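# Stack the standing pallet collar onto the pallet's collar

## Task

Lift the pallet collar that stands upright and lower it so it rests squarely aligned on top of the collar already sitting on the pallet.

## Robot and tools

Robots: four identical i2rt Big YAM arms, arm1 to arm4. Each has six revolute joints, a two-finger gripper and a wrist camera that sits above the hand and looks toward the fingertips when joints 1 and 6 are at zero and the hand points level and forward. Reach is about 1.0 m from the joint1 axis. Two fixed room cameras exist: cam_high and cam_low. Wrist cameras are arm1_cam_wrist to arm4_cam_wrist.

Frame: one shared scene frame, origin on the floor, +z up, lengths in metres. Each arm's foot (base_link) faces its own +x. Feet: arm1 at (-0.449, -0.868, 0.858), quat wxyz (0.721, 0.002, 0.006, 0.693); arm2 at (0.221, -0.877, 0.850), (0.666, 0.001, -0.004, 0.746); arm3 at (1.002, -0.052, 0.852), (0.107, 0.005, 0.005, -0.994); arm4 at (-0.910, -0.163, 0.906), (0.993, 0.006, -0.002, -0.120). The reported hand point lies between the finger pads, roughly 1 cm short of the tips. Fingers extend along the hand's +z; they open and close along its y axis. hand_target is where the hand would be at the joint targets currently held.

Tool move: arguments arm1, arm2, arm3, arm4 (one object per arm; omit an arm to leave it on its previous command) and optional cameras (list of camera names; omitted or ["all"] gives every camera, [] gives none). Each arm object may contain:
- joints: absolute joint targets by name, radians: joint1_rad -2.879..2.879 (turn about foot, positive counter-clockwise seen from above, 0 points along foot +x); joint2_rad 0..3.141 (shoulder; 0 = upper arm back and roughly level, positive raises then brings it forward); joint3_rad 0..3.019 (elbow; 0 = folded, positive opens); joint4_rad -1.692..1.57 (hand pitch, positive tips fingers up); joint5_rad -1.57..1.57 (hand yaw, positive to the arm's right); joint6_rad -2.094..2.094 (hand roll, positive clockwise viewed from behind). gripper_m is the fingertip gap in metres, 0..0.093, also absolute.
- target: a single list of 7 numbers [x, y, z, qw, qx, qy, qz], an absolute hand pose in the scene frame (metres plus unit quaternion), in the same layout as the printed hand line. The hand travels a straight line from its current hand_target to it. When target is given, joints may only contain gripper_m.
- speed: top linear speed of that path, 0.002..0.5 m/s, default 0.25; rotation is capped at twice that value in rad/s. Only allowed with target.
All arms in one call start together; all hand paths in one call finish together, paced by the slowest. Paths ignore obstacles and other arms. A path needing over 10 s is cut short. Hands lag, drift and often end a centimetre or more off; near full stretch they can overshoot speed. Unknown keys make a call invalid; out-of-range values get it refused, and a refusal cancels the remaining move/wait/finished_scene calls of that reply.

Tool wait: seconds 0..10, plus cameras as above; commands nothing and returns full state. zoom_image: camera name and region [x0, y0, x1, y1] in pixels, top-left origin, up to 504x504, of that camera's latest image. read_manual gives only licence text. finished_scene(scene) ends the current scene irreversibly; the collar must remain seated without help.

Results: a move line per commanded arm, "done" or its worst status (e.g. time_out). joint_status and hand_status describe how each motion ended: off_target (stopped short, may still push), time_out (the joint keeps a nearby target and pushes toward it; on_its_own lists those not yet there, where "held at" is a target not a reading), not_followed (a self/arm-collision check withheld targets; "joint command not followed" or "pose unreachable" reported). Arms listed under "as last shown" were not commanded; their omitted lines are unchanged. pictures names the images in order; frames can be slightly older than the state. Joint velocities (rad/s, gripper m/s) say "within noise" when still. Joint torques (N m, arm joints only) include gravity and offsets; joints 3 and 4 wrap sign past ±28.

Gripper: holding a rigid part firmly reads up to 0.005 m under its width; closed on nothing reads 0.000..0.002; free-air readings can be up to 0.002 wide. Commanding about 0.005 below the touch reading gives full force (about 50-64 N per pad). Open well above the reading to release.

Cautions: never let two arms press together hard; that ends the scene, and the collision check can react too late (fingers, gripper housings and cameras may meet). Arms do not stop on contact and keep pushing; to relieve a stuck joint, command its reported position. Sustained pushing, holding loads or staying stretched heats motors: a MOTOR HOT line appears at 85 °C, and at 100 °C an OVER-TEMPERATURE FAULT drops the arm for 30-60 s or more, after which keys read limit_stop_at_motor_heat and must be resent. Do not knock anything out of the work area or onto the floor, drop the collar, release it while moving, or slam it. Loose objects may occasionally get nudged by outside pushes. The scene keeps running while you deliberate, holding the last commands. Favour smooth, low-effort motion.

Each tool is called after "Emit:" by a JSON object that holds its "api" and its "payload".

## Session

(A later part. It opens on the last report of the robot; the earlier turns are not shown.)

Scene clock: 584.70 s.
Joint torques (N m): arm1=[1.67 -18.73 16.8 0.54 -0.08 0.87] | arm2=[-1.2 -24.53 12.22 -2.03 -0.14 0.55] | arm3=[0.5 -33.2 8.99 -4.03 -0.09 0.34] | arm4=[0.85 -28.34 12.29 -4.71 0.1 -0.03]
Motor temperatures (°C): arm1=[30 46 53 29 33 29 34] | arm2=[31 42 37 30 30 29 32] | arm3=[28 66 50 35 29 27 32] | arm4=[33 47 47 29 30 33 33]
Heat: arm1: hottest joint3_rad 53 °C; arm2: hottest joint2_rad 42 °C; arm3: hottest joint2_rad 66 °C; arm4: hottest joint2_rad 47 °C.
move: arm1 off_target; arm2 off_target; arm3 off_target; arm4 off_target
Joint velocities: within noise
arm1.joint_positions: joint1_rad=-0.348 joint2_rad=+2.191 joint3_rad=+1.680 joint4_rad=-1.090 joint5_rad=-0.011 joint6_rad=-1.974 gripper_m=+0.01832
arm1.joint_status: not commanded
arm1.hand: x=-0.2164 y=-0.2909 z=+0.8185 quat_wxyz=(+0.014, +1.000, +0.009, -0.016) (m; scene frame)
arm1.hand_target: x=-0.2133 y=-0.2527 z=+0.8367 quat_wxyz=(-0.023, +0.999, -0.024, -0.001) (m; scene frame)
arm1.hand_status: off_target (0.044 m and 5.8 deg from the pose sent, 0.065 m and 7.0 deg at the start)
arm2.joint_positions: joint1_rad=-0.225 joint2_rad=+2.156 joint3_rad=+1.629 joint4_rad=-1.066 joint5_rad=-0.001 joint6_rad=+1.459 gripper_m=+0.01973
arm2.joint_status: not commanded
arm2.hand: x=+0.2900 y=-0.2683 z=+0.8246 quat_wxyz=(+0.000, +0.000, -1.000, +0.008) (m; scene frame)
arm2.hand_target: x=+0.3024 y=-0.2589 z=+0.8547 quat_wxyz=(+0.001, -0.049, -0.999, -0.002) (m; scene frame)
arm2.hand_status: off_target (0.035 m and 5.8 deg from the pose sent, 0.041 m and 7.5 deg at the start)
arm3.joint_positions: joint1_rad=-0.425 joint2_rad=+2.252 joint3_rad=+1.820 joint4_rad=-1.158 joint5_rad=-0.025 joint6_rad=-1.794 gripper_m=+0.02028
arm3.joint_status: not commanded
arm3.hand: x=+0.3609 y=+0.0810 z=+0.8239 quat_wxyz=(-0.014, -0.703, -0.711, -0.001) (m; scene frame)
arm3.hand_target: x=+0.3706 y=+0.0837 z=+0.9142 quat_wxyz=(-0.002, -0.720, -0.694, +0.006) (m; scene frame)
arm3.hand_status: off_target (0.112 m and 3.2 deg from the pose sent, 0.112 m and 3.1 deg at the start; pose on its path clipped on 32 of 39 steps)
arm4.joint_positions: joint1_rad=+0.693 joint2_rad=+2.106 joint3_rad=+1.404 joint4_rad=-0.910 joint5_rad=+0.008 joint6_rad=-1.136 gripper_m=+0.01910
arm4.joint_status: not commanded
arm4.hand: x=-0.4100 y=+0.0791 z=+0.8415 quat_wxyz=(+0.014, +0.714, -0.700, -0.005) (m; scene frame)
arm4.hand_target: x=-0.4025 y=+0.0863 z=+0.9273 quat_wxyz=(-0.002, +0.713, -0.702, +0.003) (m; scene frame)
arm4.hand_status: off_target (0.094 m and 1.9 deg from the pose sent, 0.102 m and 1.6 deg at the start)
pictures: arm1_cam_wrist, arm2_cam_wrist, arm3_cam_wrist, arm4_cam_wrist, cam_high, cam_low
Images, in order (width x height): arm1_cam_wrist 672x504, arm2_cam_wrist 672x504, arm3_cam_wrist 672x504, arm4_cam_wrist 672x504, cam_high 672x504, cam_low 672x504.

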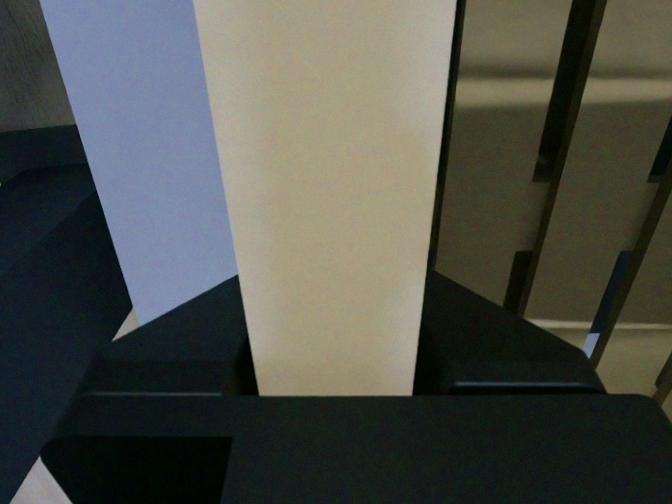

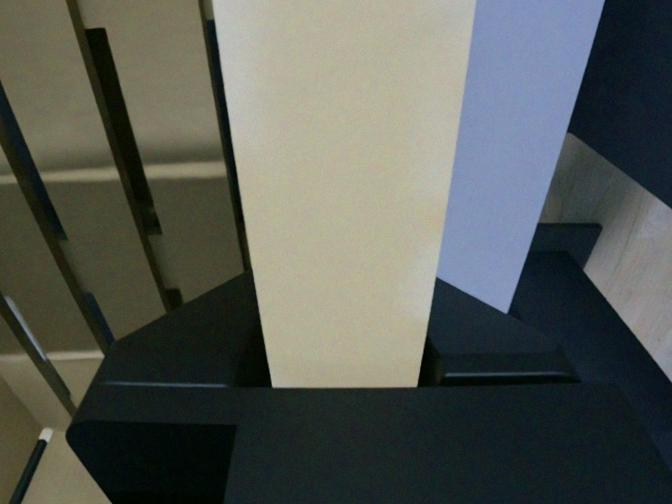

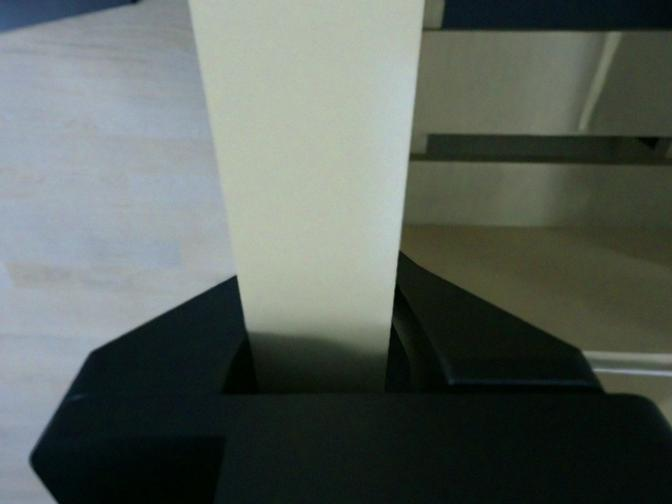

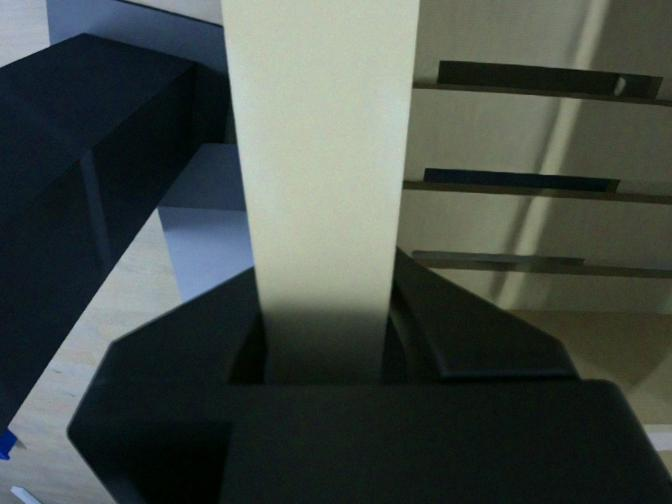

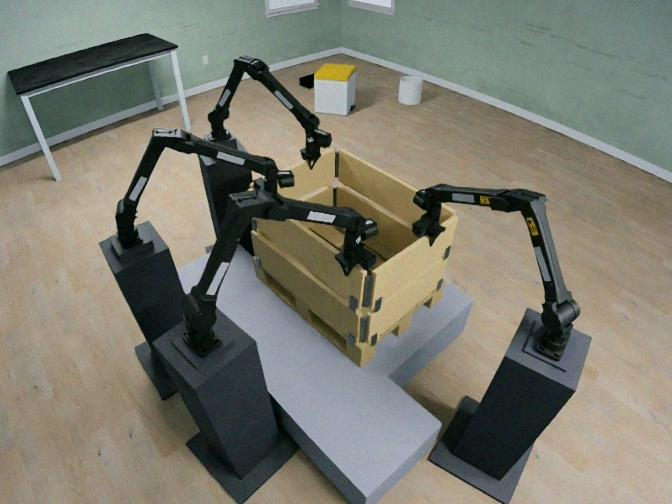

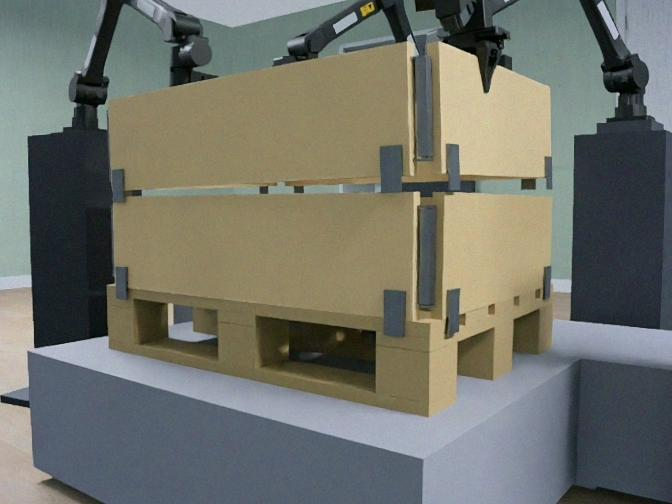

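Emit:
{"api": "move", "payload": {"arm1": {"target":[-0.214,-0.262,0.80,-0.02,0.9998,-0.025,0],"speed":0.06}, "arm2": {"target":[0.300,-0.262,0.80,0,0.05,1,0],"speed":0.06}, "arm3": {"target":[0.368,0.088,0.875,0,0.715,0.699,0],"speed":0.06}, "arm4": {"target":[-0.405,0.088,0.87,0,-0.715,0.699,0],"speed":0.06}}}

Emit:
{"api": "zoom_image", "payload": {"camera": "cam_high", "region": [220, 120, 480, 380]}}

Emit:
{"api": "zoom_image", "payload": {"camera": "cam_low", "region": [360, 130, 570, 350]}}

Emit:
{"api": "zoom_image", "payload": {"camera": "cam_low", "region": [80, 130, 290, 350]}}

Scene clock: 595.30 s.
Joint torques (N m): arm1=[1.32 -19.02 11.38 2.48 -0.23 0.83] | arm2=[-0.73 -21.42 8.46 0.28 -0.12 0.56] | arm3=[0.32 -29.57 8.23 -2.41 0.03 0.18] | arm4=[1.03 -25.05 8.1 -1.83 -0.05 -0.05]
Motor temperatures (°C): arm1=[30 47 53 29 33 29 34] | arm2=[31 43 38 30 30 29 32] | arm3=[28 68 49 35 29 27 32] | arm4=[33 49 48 29 29 32 34]
Heat: arm1: hottest joint3_rad 53 °C; arm2: hottest joint2_rad 43 °C; arm3: hottest joint2_rad 68 °C; arm4: hottest joint2_rad 49 °C.
move: arm1 off_target; arm2 off_target; arm3 off_target; arm4 off_target
Joint velocities: within noise
arm1.joint_positions: joint1_rad=-0.348 joint2_rad=+2.218 joint3_rad=+1.680 joint4_rad=-1.057 joint5_rad=-0.005 joint6_rad=-1.974 gripper_m=+0.01832
arm1.joint_status: not commanded
arm1.hand: x=-0.2143 y=-0.2882 z=+0.8022 quat_wxyz=(+0.013, +1.000, +0.009, -0.012) (m; scene frame)
arm1.hand_target: x=-0.2144 y=-0.2631 z=+0.8009 quat_wxyz=(-0.020, +1.000, -0.024, -0.002) (m; scene frame)
arm1.hand_status: off_target (0.026 m and 5.6 deg from the pose sent, 0.034 m and 5.8 deg at the start)
arm2.joint_positions: joint1_rad=-0.228 joint2_rad=+2.183 joint3_rad=+1.624 joint4_rad=-1.028 joint5_rad=+0.000 joint6_rad=+1.462 gripper_m=+0.01970
arm2.joint_status: not commanded
arm2.hand: x=+0.2923 y=-0.2656 z=+0.8072 quat_wxyz=(-0.001, -0.003, -1.000, +0.004) (m; scene frame)
arm2.hand_target: x=+0.2997 y=-0.2648 z=+0.8000 quat_wxyz=(+0.001, -0.049, -0.999, +0.005) (m; scene frame)
arm2.hand_status: off_target (0.011 m and 5.4 deg from the pose sent, 0.027 m and 5.8 deg at the start)
arm3.joint_positions: joint1_rad=-0.425 joint2_rad=+2.262 joint3_rad=+1.799 joint4_rad=-1.126 joint5_rad=-0.016 joint6_rad=-1.794 gripper_m=+0.02028
arm3.joint_status: not commanded
arm3.hand: x=+0.3636 y=+0.0822 z=+0.8100 quat_wxyz=(-0.011, -0.703, -0.711, -0.005) (m; scene frame)
arm3.hand_target: x=+0.3675 y=+0.0879 z=+0.8711 quat_wxyz=(+0.000, -0.715, -0.699, +0.000) (m; scene frame)
arm3.hand_status: off_target (0.065 m and 2.5 deg from the pose sent, 0.052 m and 2.6 deg at the start)
arm4.joint_positions: joint1_rad=+0.696 joint2_rad=+2.145 joint3_rad=+1.405 joint4_rad=-0.869 joint5_rad=+0.014 joint6_rad=-1.128 gripper_m=+0.01909
arm4.joint_status: not commanded
arm4.hand: x=-0.4077 y=+0.0809 z=+0.8211 quat_wxyz=(+0.013, +0.712, -0.702, -0.002) (m; scene frame)
arm4.hand_target: x=-0.4048 y=+0.0868 z=+0.8674 quat_wxyz=(+0.001, +0.713, -0.702, +0.003) (m; scene frame)
arm4.hand_status: off_target (0.049 m and 1.6 deg from the pose sent, 0.030 m and 1.8 deg at the start)
pictures: arm1_cam_wrist, arm2_cam_wrist, arm3_cam_wrist, arm4_cam_wrist, cam_high, cam_low
Images, in order (width x height): arm1_cam_wrist 672x504, arm2_cam_wrist 672x504, arm3_cam_wrist 672x504, arm4_cam_wrist 672x504, cam_high 672x504, cam_low 672x504.

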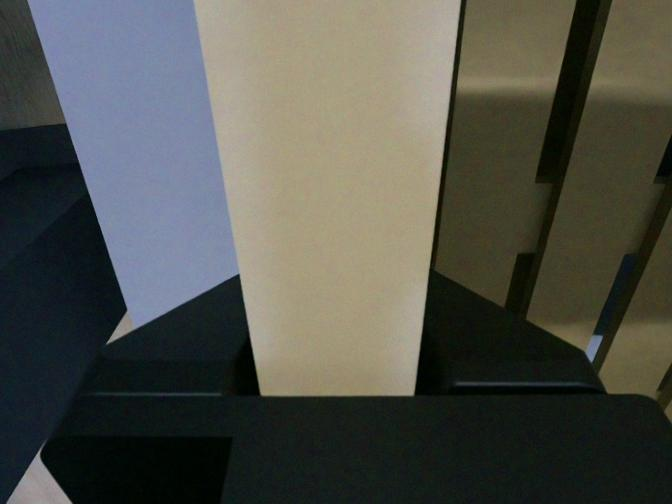

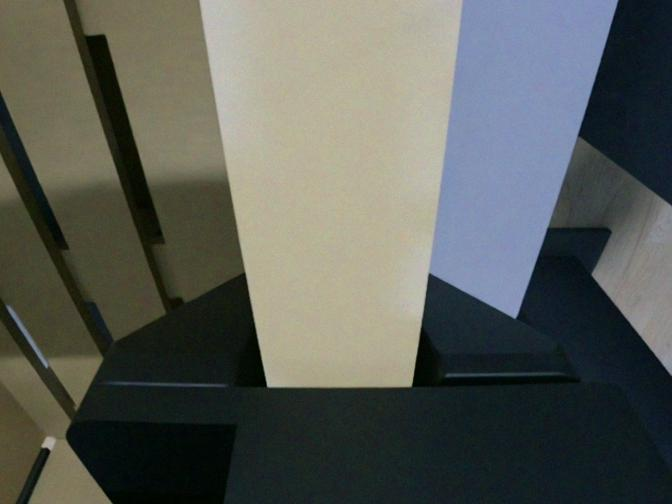

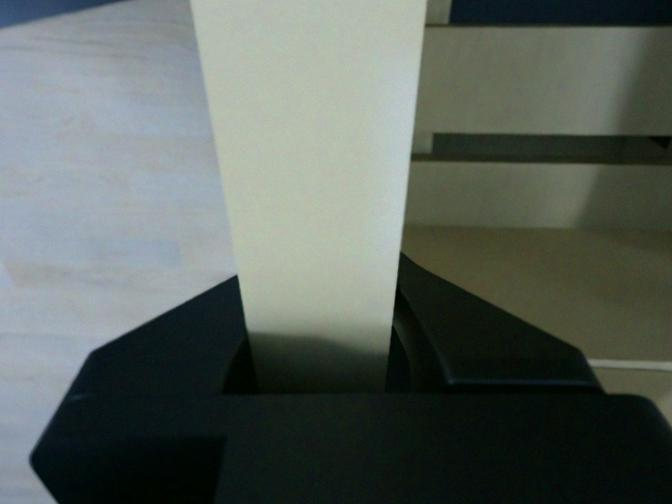

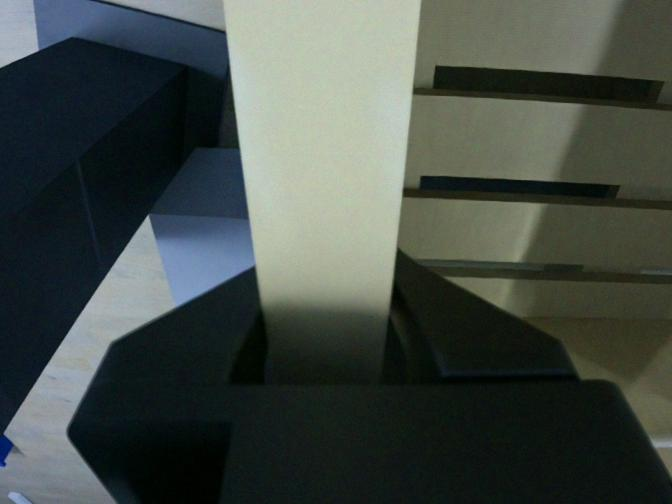

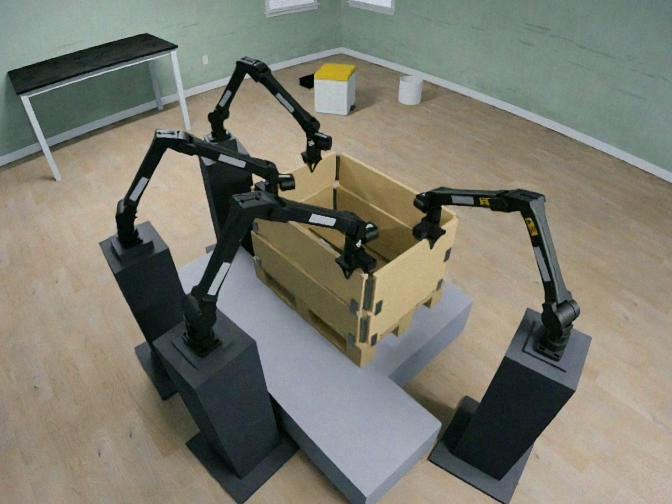

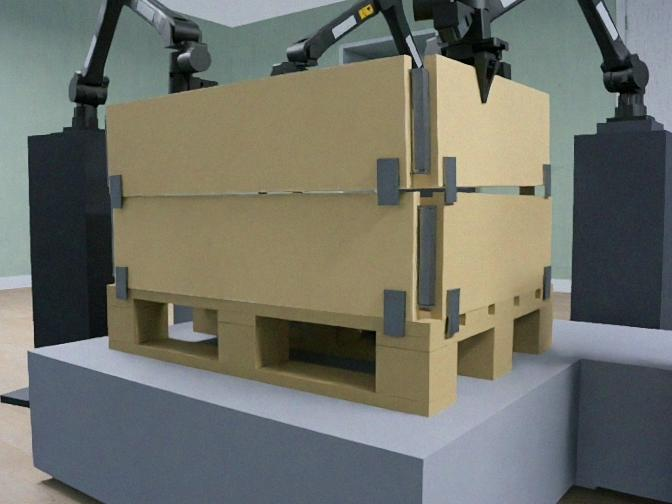

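Scaled by 1.938 from the camera's 672x504 image, which has a finer 960x720 frame.

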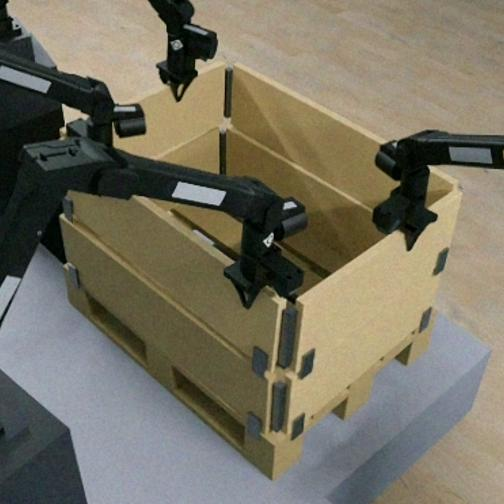

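Scaled by 2.291 from the camera's 672x504 image, which has a finer 960x720 frame.

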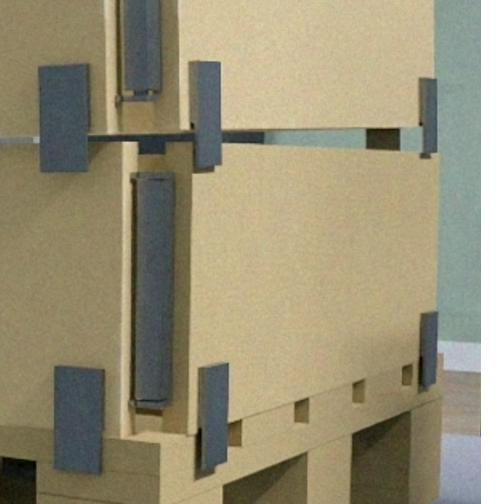

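Scaled by 2.291 from the camera's 672x504 image, which has a finer 960x720 frame.

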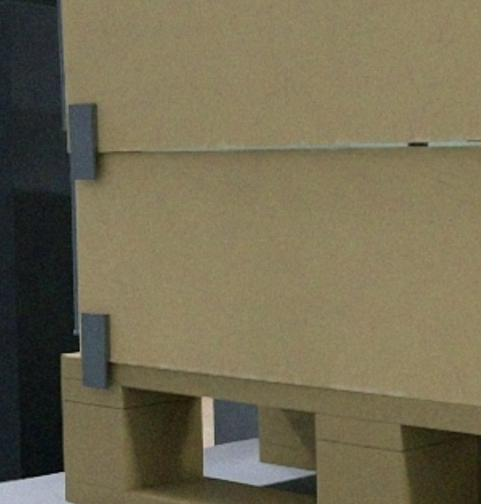

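Emit:
{"api": "move", "payload": {"arm1": {"target":[-0.214,-0.275,0.78,-0.02,0.9998,-0.02,0],"speed":0.05}, "arm2": {"target":[0.298,-0.268,0.775,0,0.045,1,0],"speed":0.05}, "arm3": {"target":[0.366,0.086,0.85,0,0.715,0.699,0],"speed":0.05}, "arm4": {"target":[-0.407,0.066,0.84,0,-0.715,0.699,0],"speed":0.05}}}

Emit:
{"api": "zoom_image", "payload": {"camera": "cam_high", "region": [220, 120, 480, 380]}}

Emit:
{"api": "zoom_image", "payload": {"camera": "cam_low", "region": [360, 130, 570, 350]}}

Emit:
{"api": "zoom_image", "payload": {"camera": "cam_high", "region": [330, 240, 460, 350]}}

Scene clock: 603.27 s.
Joint torques (N m): arm1=[0.91 -18.02 8.5 3.36 -0.27 0.65] | arm2=[-0.26 -19.66 7.35 1.07 -0.03 0.5] | arm3=[0.44 -27.11 8.12 -1.72 -0.04 0.22] | arm4=[-1.9 -23.3 5.14 -0.5 -0.1 -0.37]
Motor temperatures (°C): arm1=[30 46 52 29 33 29 34] | arm2=[31 43 38 30 30 29 32] | arm3=[28 64 49 34 29 27 32] | arm4=[33 49 48 29 29 32 34]
Heat: arm1: hottest joint3_rad 52 °C; arm2: hottest joint2_rad 43 °C; arm3: hottest joint2_rad 64 °C; arm4: hottest joint2_rad 49 °C.
move: arm1 off_target; arm2 off_target; arm3 off_target; arm4 off_target
Joint velocities: within noise
arm1.joint_positions: joint1_rad=-0.350 joint2_rad=+2.210 joint3_rad=+1.655 joint4_rad=-1.019 joint5_rad=-0.005 joint6_rad=-1.974 gripper_m=+0.01833
arm1.joint_status: not commanded
arm1.hand: x=-0.2131 y=-0.2890 z=+0.7988 quat_wxyz=(+0.003, +1.000, +0.007, -0.008) (m; scene frame)
arm1.hand_target: x=-0.2146 y=-0.2761 z=+0.7810 quat_wxyz=(-0.019, +1.000, -0.019, -0.002) (m; scene frame)
arm1.hand_status: off_target (0.023 m and 4.2 deg from the pose sent, 0.026 m and 5.2 deg at the start)
arm2.joint_positions: joint1_rad=-0.231 joint2_rad=+2.185 joint3_rad=+1.599 joint4_rad=-0.983 joint5_rad=-0.009 joint6_rad=+1.462 gripper_m=+0.01968
arm2.joint_status: not commanded
arm2.hand: x=+0.2928 y=-0.2662 z=+0.7978 quat_wxyz=(+0.002, -0.004, -1.000, -0.005) (m; scene frame)
arm2.hand_target: x=+0.2963 y=-0.2695 z=+0.7755 quat_wxyz=(+0.004, -0.044, -0.999, +0.002) (m; scene frame)
arm2.hand_status: off_target (0.023 m and 4.7 deg from the pose sent, 0.033 m and 4.9 deg at the start)
arm3.joint_positions: joint1_rad=-0.422 joint2_rad=+2.262 joint3_rad=+1.785 joint4_rad=-1.103 joint5_rad=-0.004 joint6_rad=-1.792 gripper_m=+0.02028
arm3.joint_status: not commanded
arm3.hand: x=+0.3640 y=+0.0828 z=+0.8052 quat_wxyz=(-0.004, -0.702, -0.712, -0.008) (m; scene frame)
arm3.hand_target: x=+0.3663 y=+0.0878 z=+0.8481 quat_wxyz=(+0.003, -0.715, -0.699, -0.004) (m; scene frame)
arm3.hand_status: off_target (0.045 m and 2.3 deg from the pose sent, 0.040 m and 2.5 deg at the start)
arm4.joint_positions: joint1_rad=+0.695 joint2_rad=+2.147 joint3_rad=+1.387 joint4_rad=-0.830 joint5_rad=+0.010 joint6_rad=-1.136 gripper_m=+0.01894
arm4.joint_status: not commanded
arm4.hand: x=-0.4080 y=+0.0812 z=+0.8145 quat_wxyz=(+0.004, +0.714, -0.700, -0.001) (m; scene frame)
arm4.hand_target: x=-0.4074 y=+0.0665 z=+0.8384 quat_wxyz=(+0.001, +0.715, -0.699, +0.000) (m; scene frame)
arm4.hand_status: off_target (0.030 m and 0.5 deg from the pose sent, 0.024 m and 1.6 deg at the start)
pictures: arm1_cam_wrist, arm2_cam_wrist, arm3_cam_wrist, arm4_cam_wrist, cam_high, cam_low
Images, in order (width x height): arm1_cam_wrist 672x504, arm2_cam_wrist 672x504, arm3_cam_wrist 672x504, arm4_cam_wrist 672x504, cam_high 672x504, cam_low 672x504.

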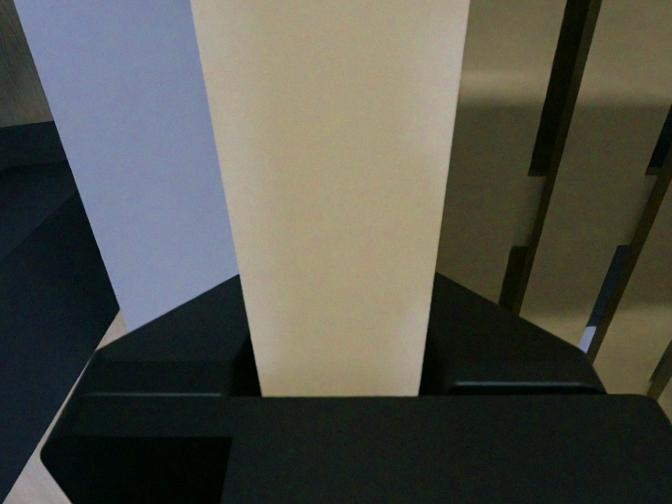

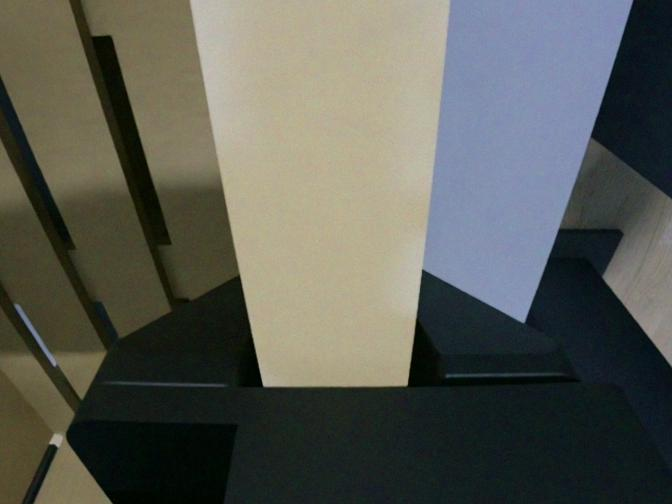

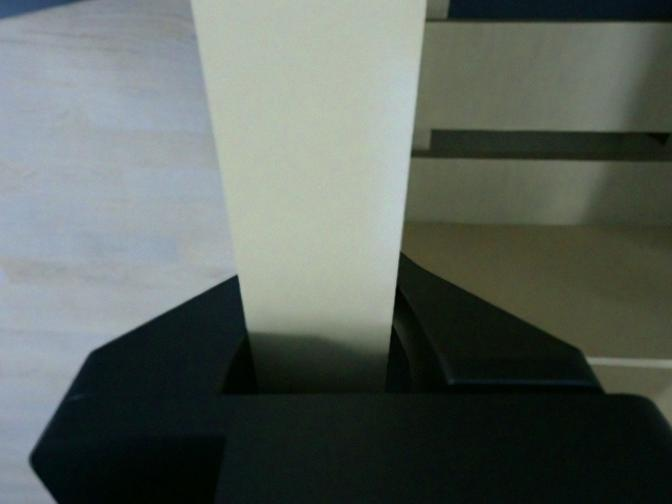

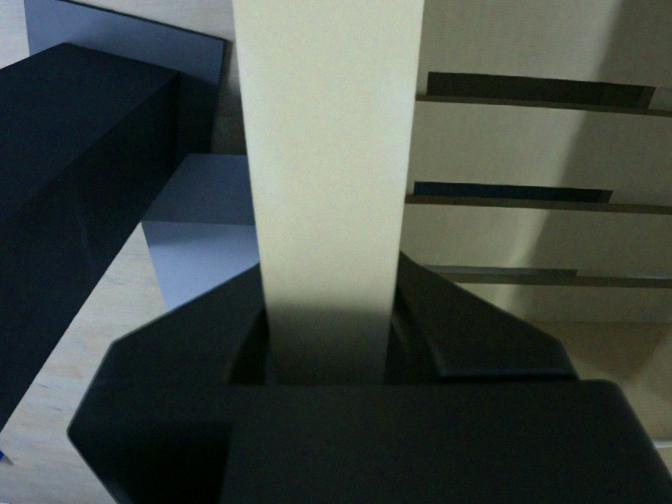

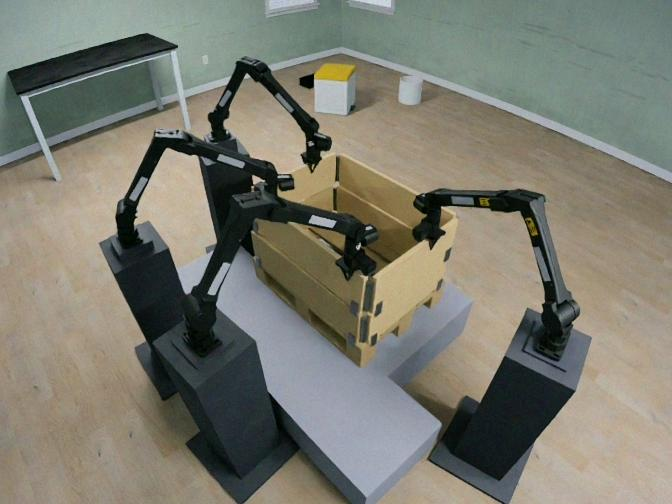

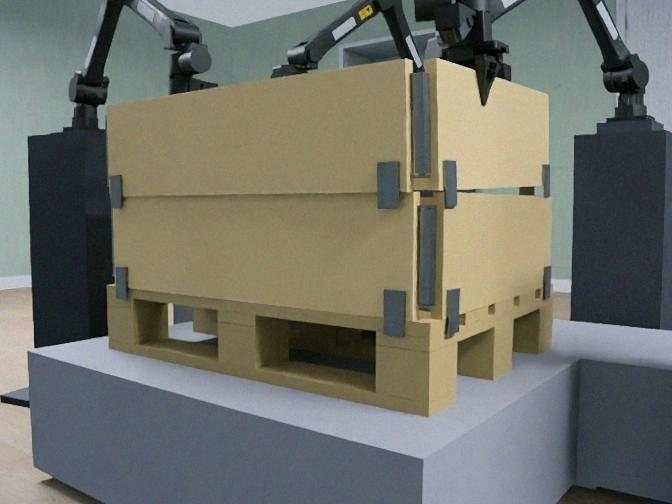

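Scaled by 1.938 from the camera's 672x504 image, which has a finer 960x720 frame.

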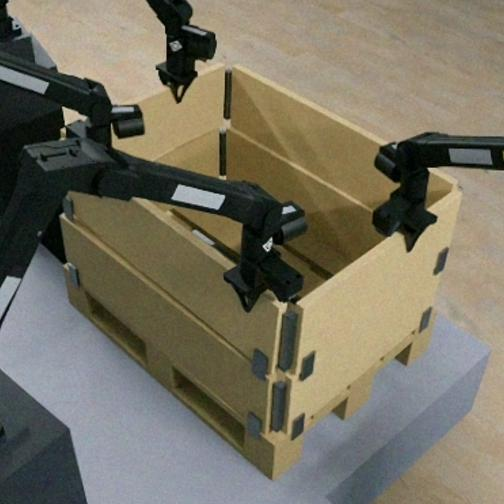

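Scaled by 2.291 from the camera's 672x504 image, which has a finer 960x720 frame.

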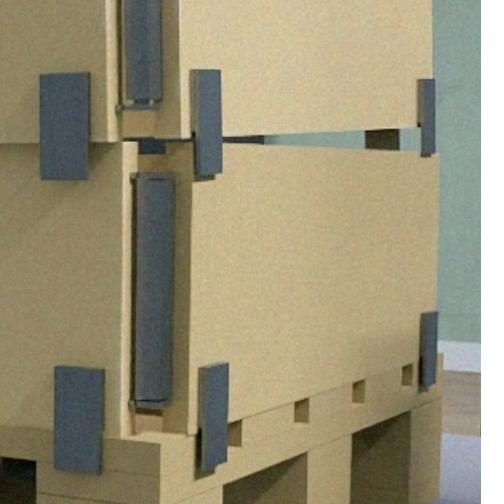

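Scaled by 3.877 from the camera's 672x504 image, which has a finer 960x720 frame.

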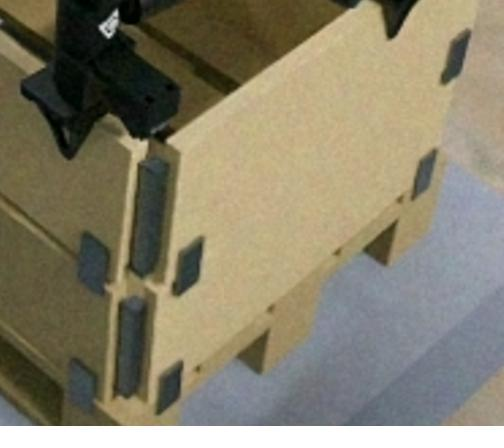

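Emit:
{"api": "move", "payload": {"arm1": {"target":[-0.210,-0.31,0.815,-0.01,0.9998,-0.01,0],"speed":0.06}, "arm2": {"target":[0.300,-0.295,0.805,0,0.035,1,0],"speed":0.06}, "arm3": {"target":[0.368,0.060,0.86,0,0.71,0.704,0],"speed":0.06}, "arm4": {"target":[-0.403,0.035,0.86,0,-0.715,0.699,0],"speed":0.06}}}

Emit:
{"api": "zoom_image", "payload": {"camera": "cam_high", "region": [220, 120, 480, 380]}}

Emit:
{"api": "zoom_image", "payload": {"camera": "cam_low", "region": [360, 130, 570, 350]}}

Emit:
{"api": "zoom_image", "payload": {"camera": "cam_low", "region": [80, 130, 290, 350]}}

Scene clock: 610.03 s.
Joint torques (N m): arm1=[-0.44 -24.06 8.49 -0.29 -0.31 0.44] | arm2=[-1.32 -24.94 6.5 -0.83 0.11 0.32] | arm3=[1.26 -29.27 7.13 -2.09 -0.32 0.09] | arm4=[-1.73 -25.76 6 -1.87 0.42 -0.43]
Motor temperatures (°C): arm1=[30 46 51 29 33 29 34] | arm2=[31 42 37 30 30 29 32] | arm3=[28 62 49 34 29 27 32] | arm4=[33 47 47 29 29 32 34]
Heat: arm1: hottest joint3_rad 51 °C; arm2: hottest joint2_rad 42 °C; arm3: hottest joint2_rad 62 °C; arm4: hottest joint2_rad 47 °C.
move: arm1 off_target; arm2 off_target; arm3 off_target; arm4 off_target
Joint velocities: within noise
arm1.joint_positions: joint1_rad=-0.359 joint2_rad=+2.187 joint3_rad=+1.554 joint4_rad=-0.950 joint5_rad=+0.006 joint6_rad=-1.999 gripper_m=+0.01833
arm1.joint_status: not commanded
arm1.hand: x=-0.2163 y=-0.3150 z=+0.7806 quat_wxyz=(+0.009, +1.000, +0.015, -0.005) (m; scene frame)
arm1.hand_target: x=-0.2088 y=-0.3078 z=+0.8142 quat_wxyz=(-0.015, +1.000, -0.009, +0.002) (m; scene frame)
arm1.hand_status: off_target (0.035 m and 3.7 deg from the pose sent, 0.027 m and 2.7 deg at the start)
arm2.joint_positions: joint1_rad=-0.226 joint2_rad=+2.157 joint3_rad=+1.514 joint4_rad=-0.922 joint5_rad=+0.000 joint6_rad=+1.453 gripper_m=+0.01968
arm2.joint_status: not commanded
arm2.hand: x=+0.2892 y=-0.2851 z=+0.7876 quat_wxyz=(-0.002, +0.003, -1.000, -0.006) (m; scene frame)
arm2.hand_target: x=+0.3009 y=-0.2915 z=+0.8046 quat_wxyz=(-0.003, -0.034, -0.999, -0.007) (m; scene frame)
arm2.hand_status: off_target (0.023 m and 4.4 deg from the pose sent, 0.031 m and 3.6 deg at the start)
arm3.joint_positions: joint1_rad=-0.394 joint2_rad=+2.262 joint3_rad=+1.774 joint4_rad=-1.094 joint5_rad=-0.007 joint6_rad=-1.757 gripper_m=+0.02013
arm3.joint_status: not commanded
arm3.hand: x=+0.3630 y=+0.0638 z=+0.8011 quat_wxyz=(-0.006, -0.705, -0.709, -0.007) (m; scene frame)
arm3.hand_target: x=+0.3671 y=+0.0603 z=+0.8562 quat_wxyz=(+0.001, -0.710, -0.704, +0.000) (m; scene frame)
arm3.hand_status: off_target (0.059 m and 1.4 deg from the pose sent, 0.059 m and 1.6 deg at the start)
arm4.joint_positions: joint1_rad=+0.639 joint2_rad=+2.138 joint3_rad=+1.351 joint4_rad=-0.812 joint5_rad=-0.012 joint6_rad=-1.182 gripper_m=+0.01895
arm4.joint_status: not commanded
arm4.hand: x=-0.4077 y=+0.0517 z=+0.8093 quat_wxyz=(+0.004, +0.711, -0.703, -0.013) (m; scene frame)
arm4.hand_target: x=-0.4033 y=+0.0373 z=+0.8560 quat_wxyz=(-0.002, +0.715, -0.699, -0.004) (m; scene frame)
arm4.hand_status: off_target (0.054 m and 1.7 deg from the pose sent, 0.065 m and 0.5 deg at the start)
pictures: arm1_cam_wrist, arm2_cam_wrist, arm3_cam_wrist, arm4_cam_wrist, cam_high, cam_low
Images, in order (width x height): arm1_cam_wrist 672x504, arm2_cam_wrist 672x504, arm3_cam_wrist 672x504, arm4_cam_wrist 672x504, cam_high 672x504, cam_low 672x504.

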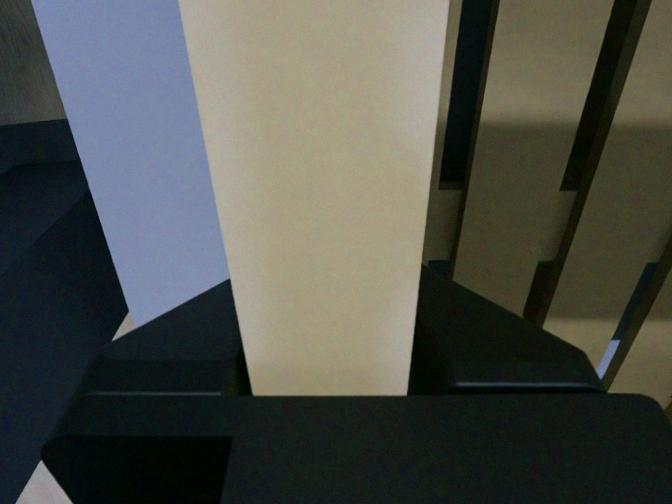

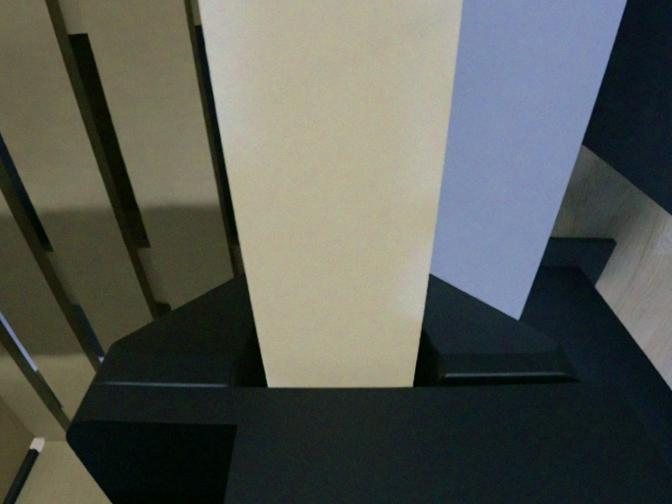

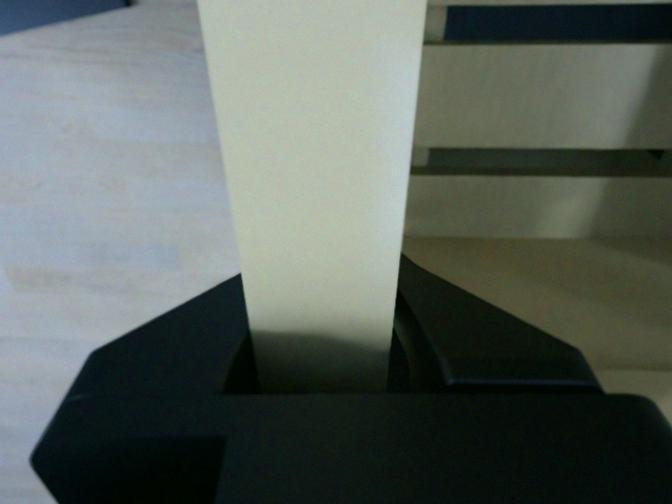

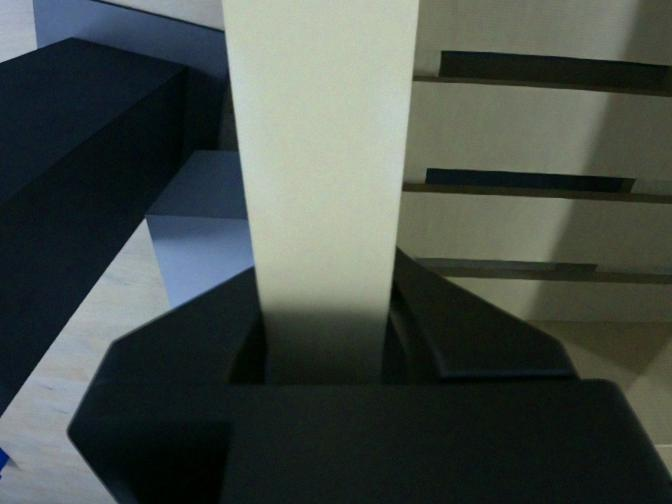

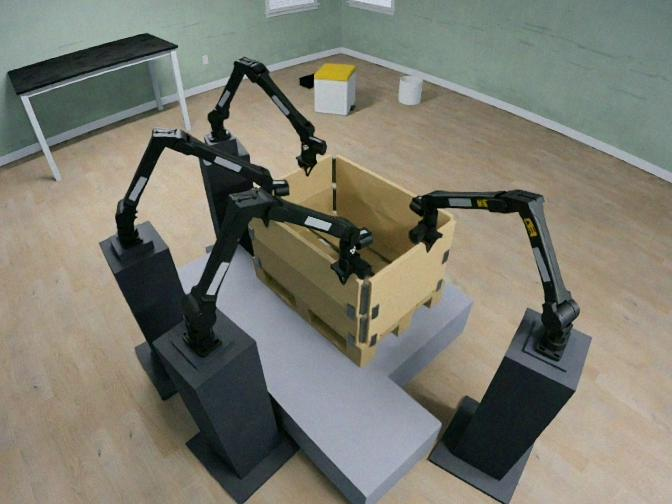

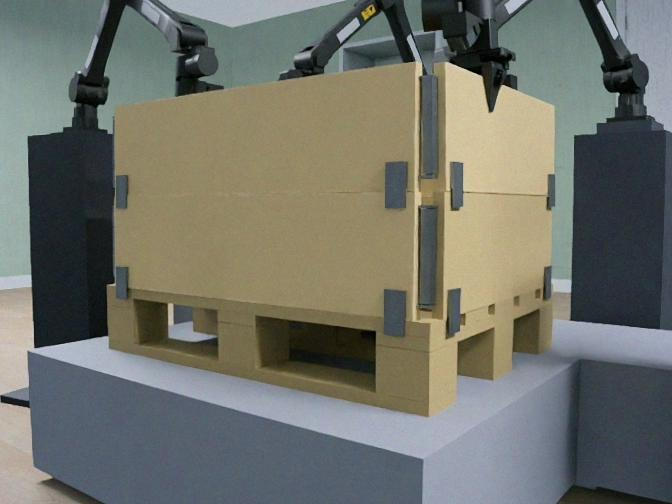

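Scaled by 1.938 from the camera's 672x504 image, which has a finer 960x720 frame.

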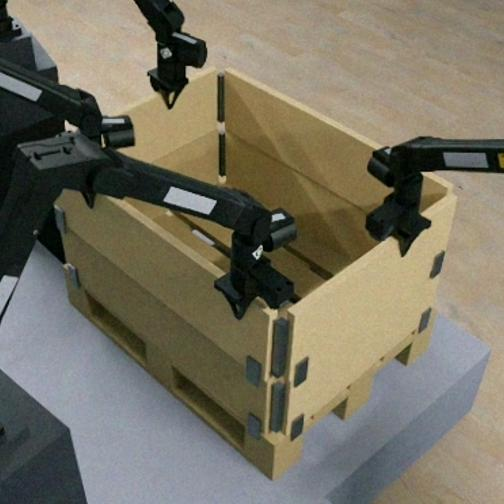

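Scaled by 2.291 from the camera's 672x504 image, which has a finer 960x720 frame.

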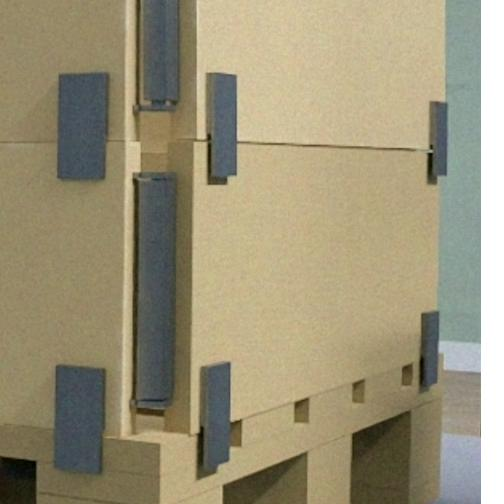

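Scaled by 2.291 from the camera's 672x504 image, which has a finer 960x720 frame.

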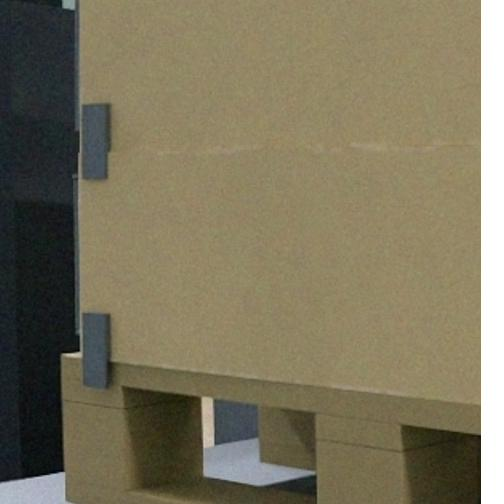

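Emit:
{"api": "zoom_image", "payload": {"camera": "cam_high", "region": [330, 240, 460, 350]}}

Emit:
{"api": "zoom_image", "payload": {"camera": "cam_high", "region": [240, 210, 370, 350]}}

Scaled by 3.877 from the camera's 672x504 image, which has a finer 960x720 frame.

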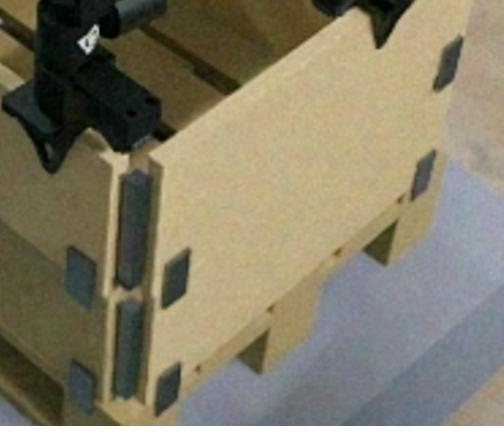

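Scaled by 3.600 from the camera's 672x504 image, which has a finer 960x720 frame.

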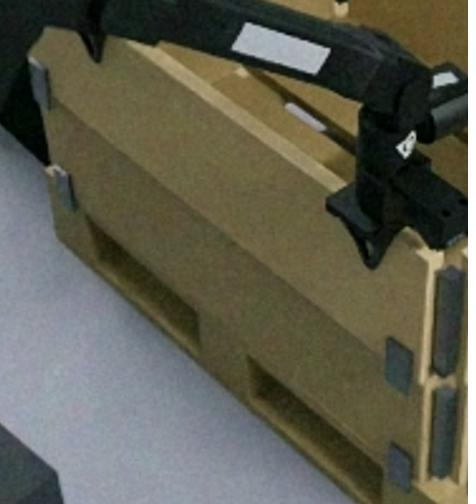

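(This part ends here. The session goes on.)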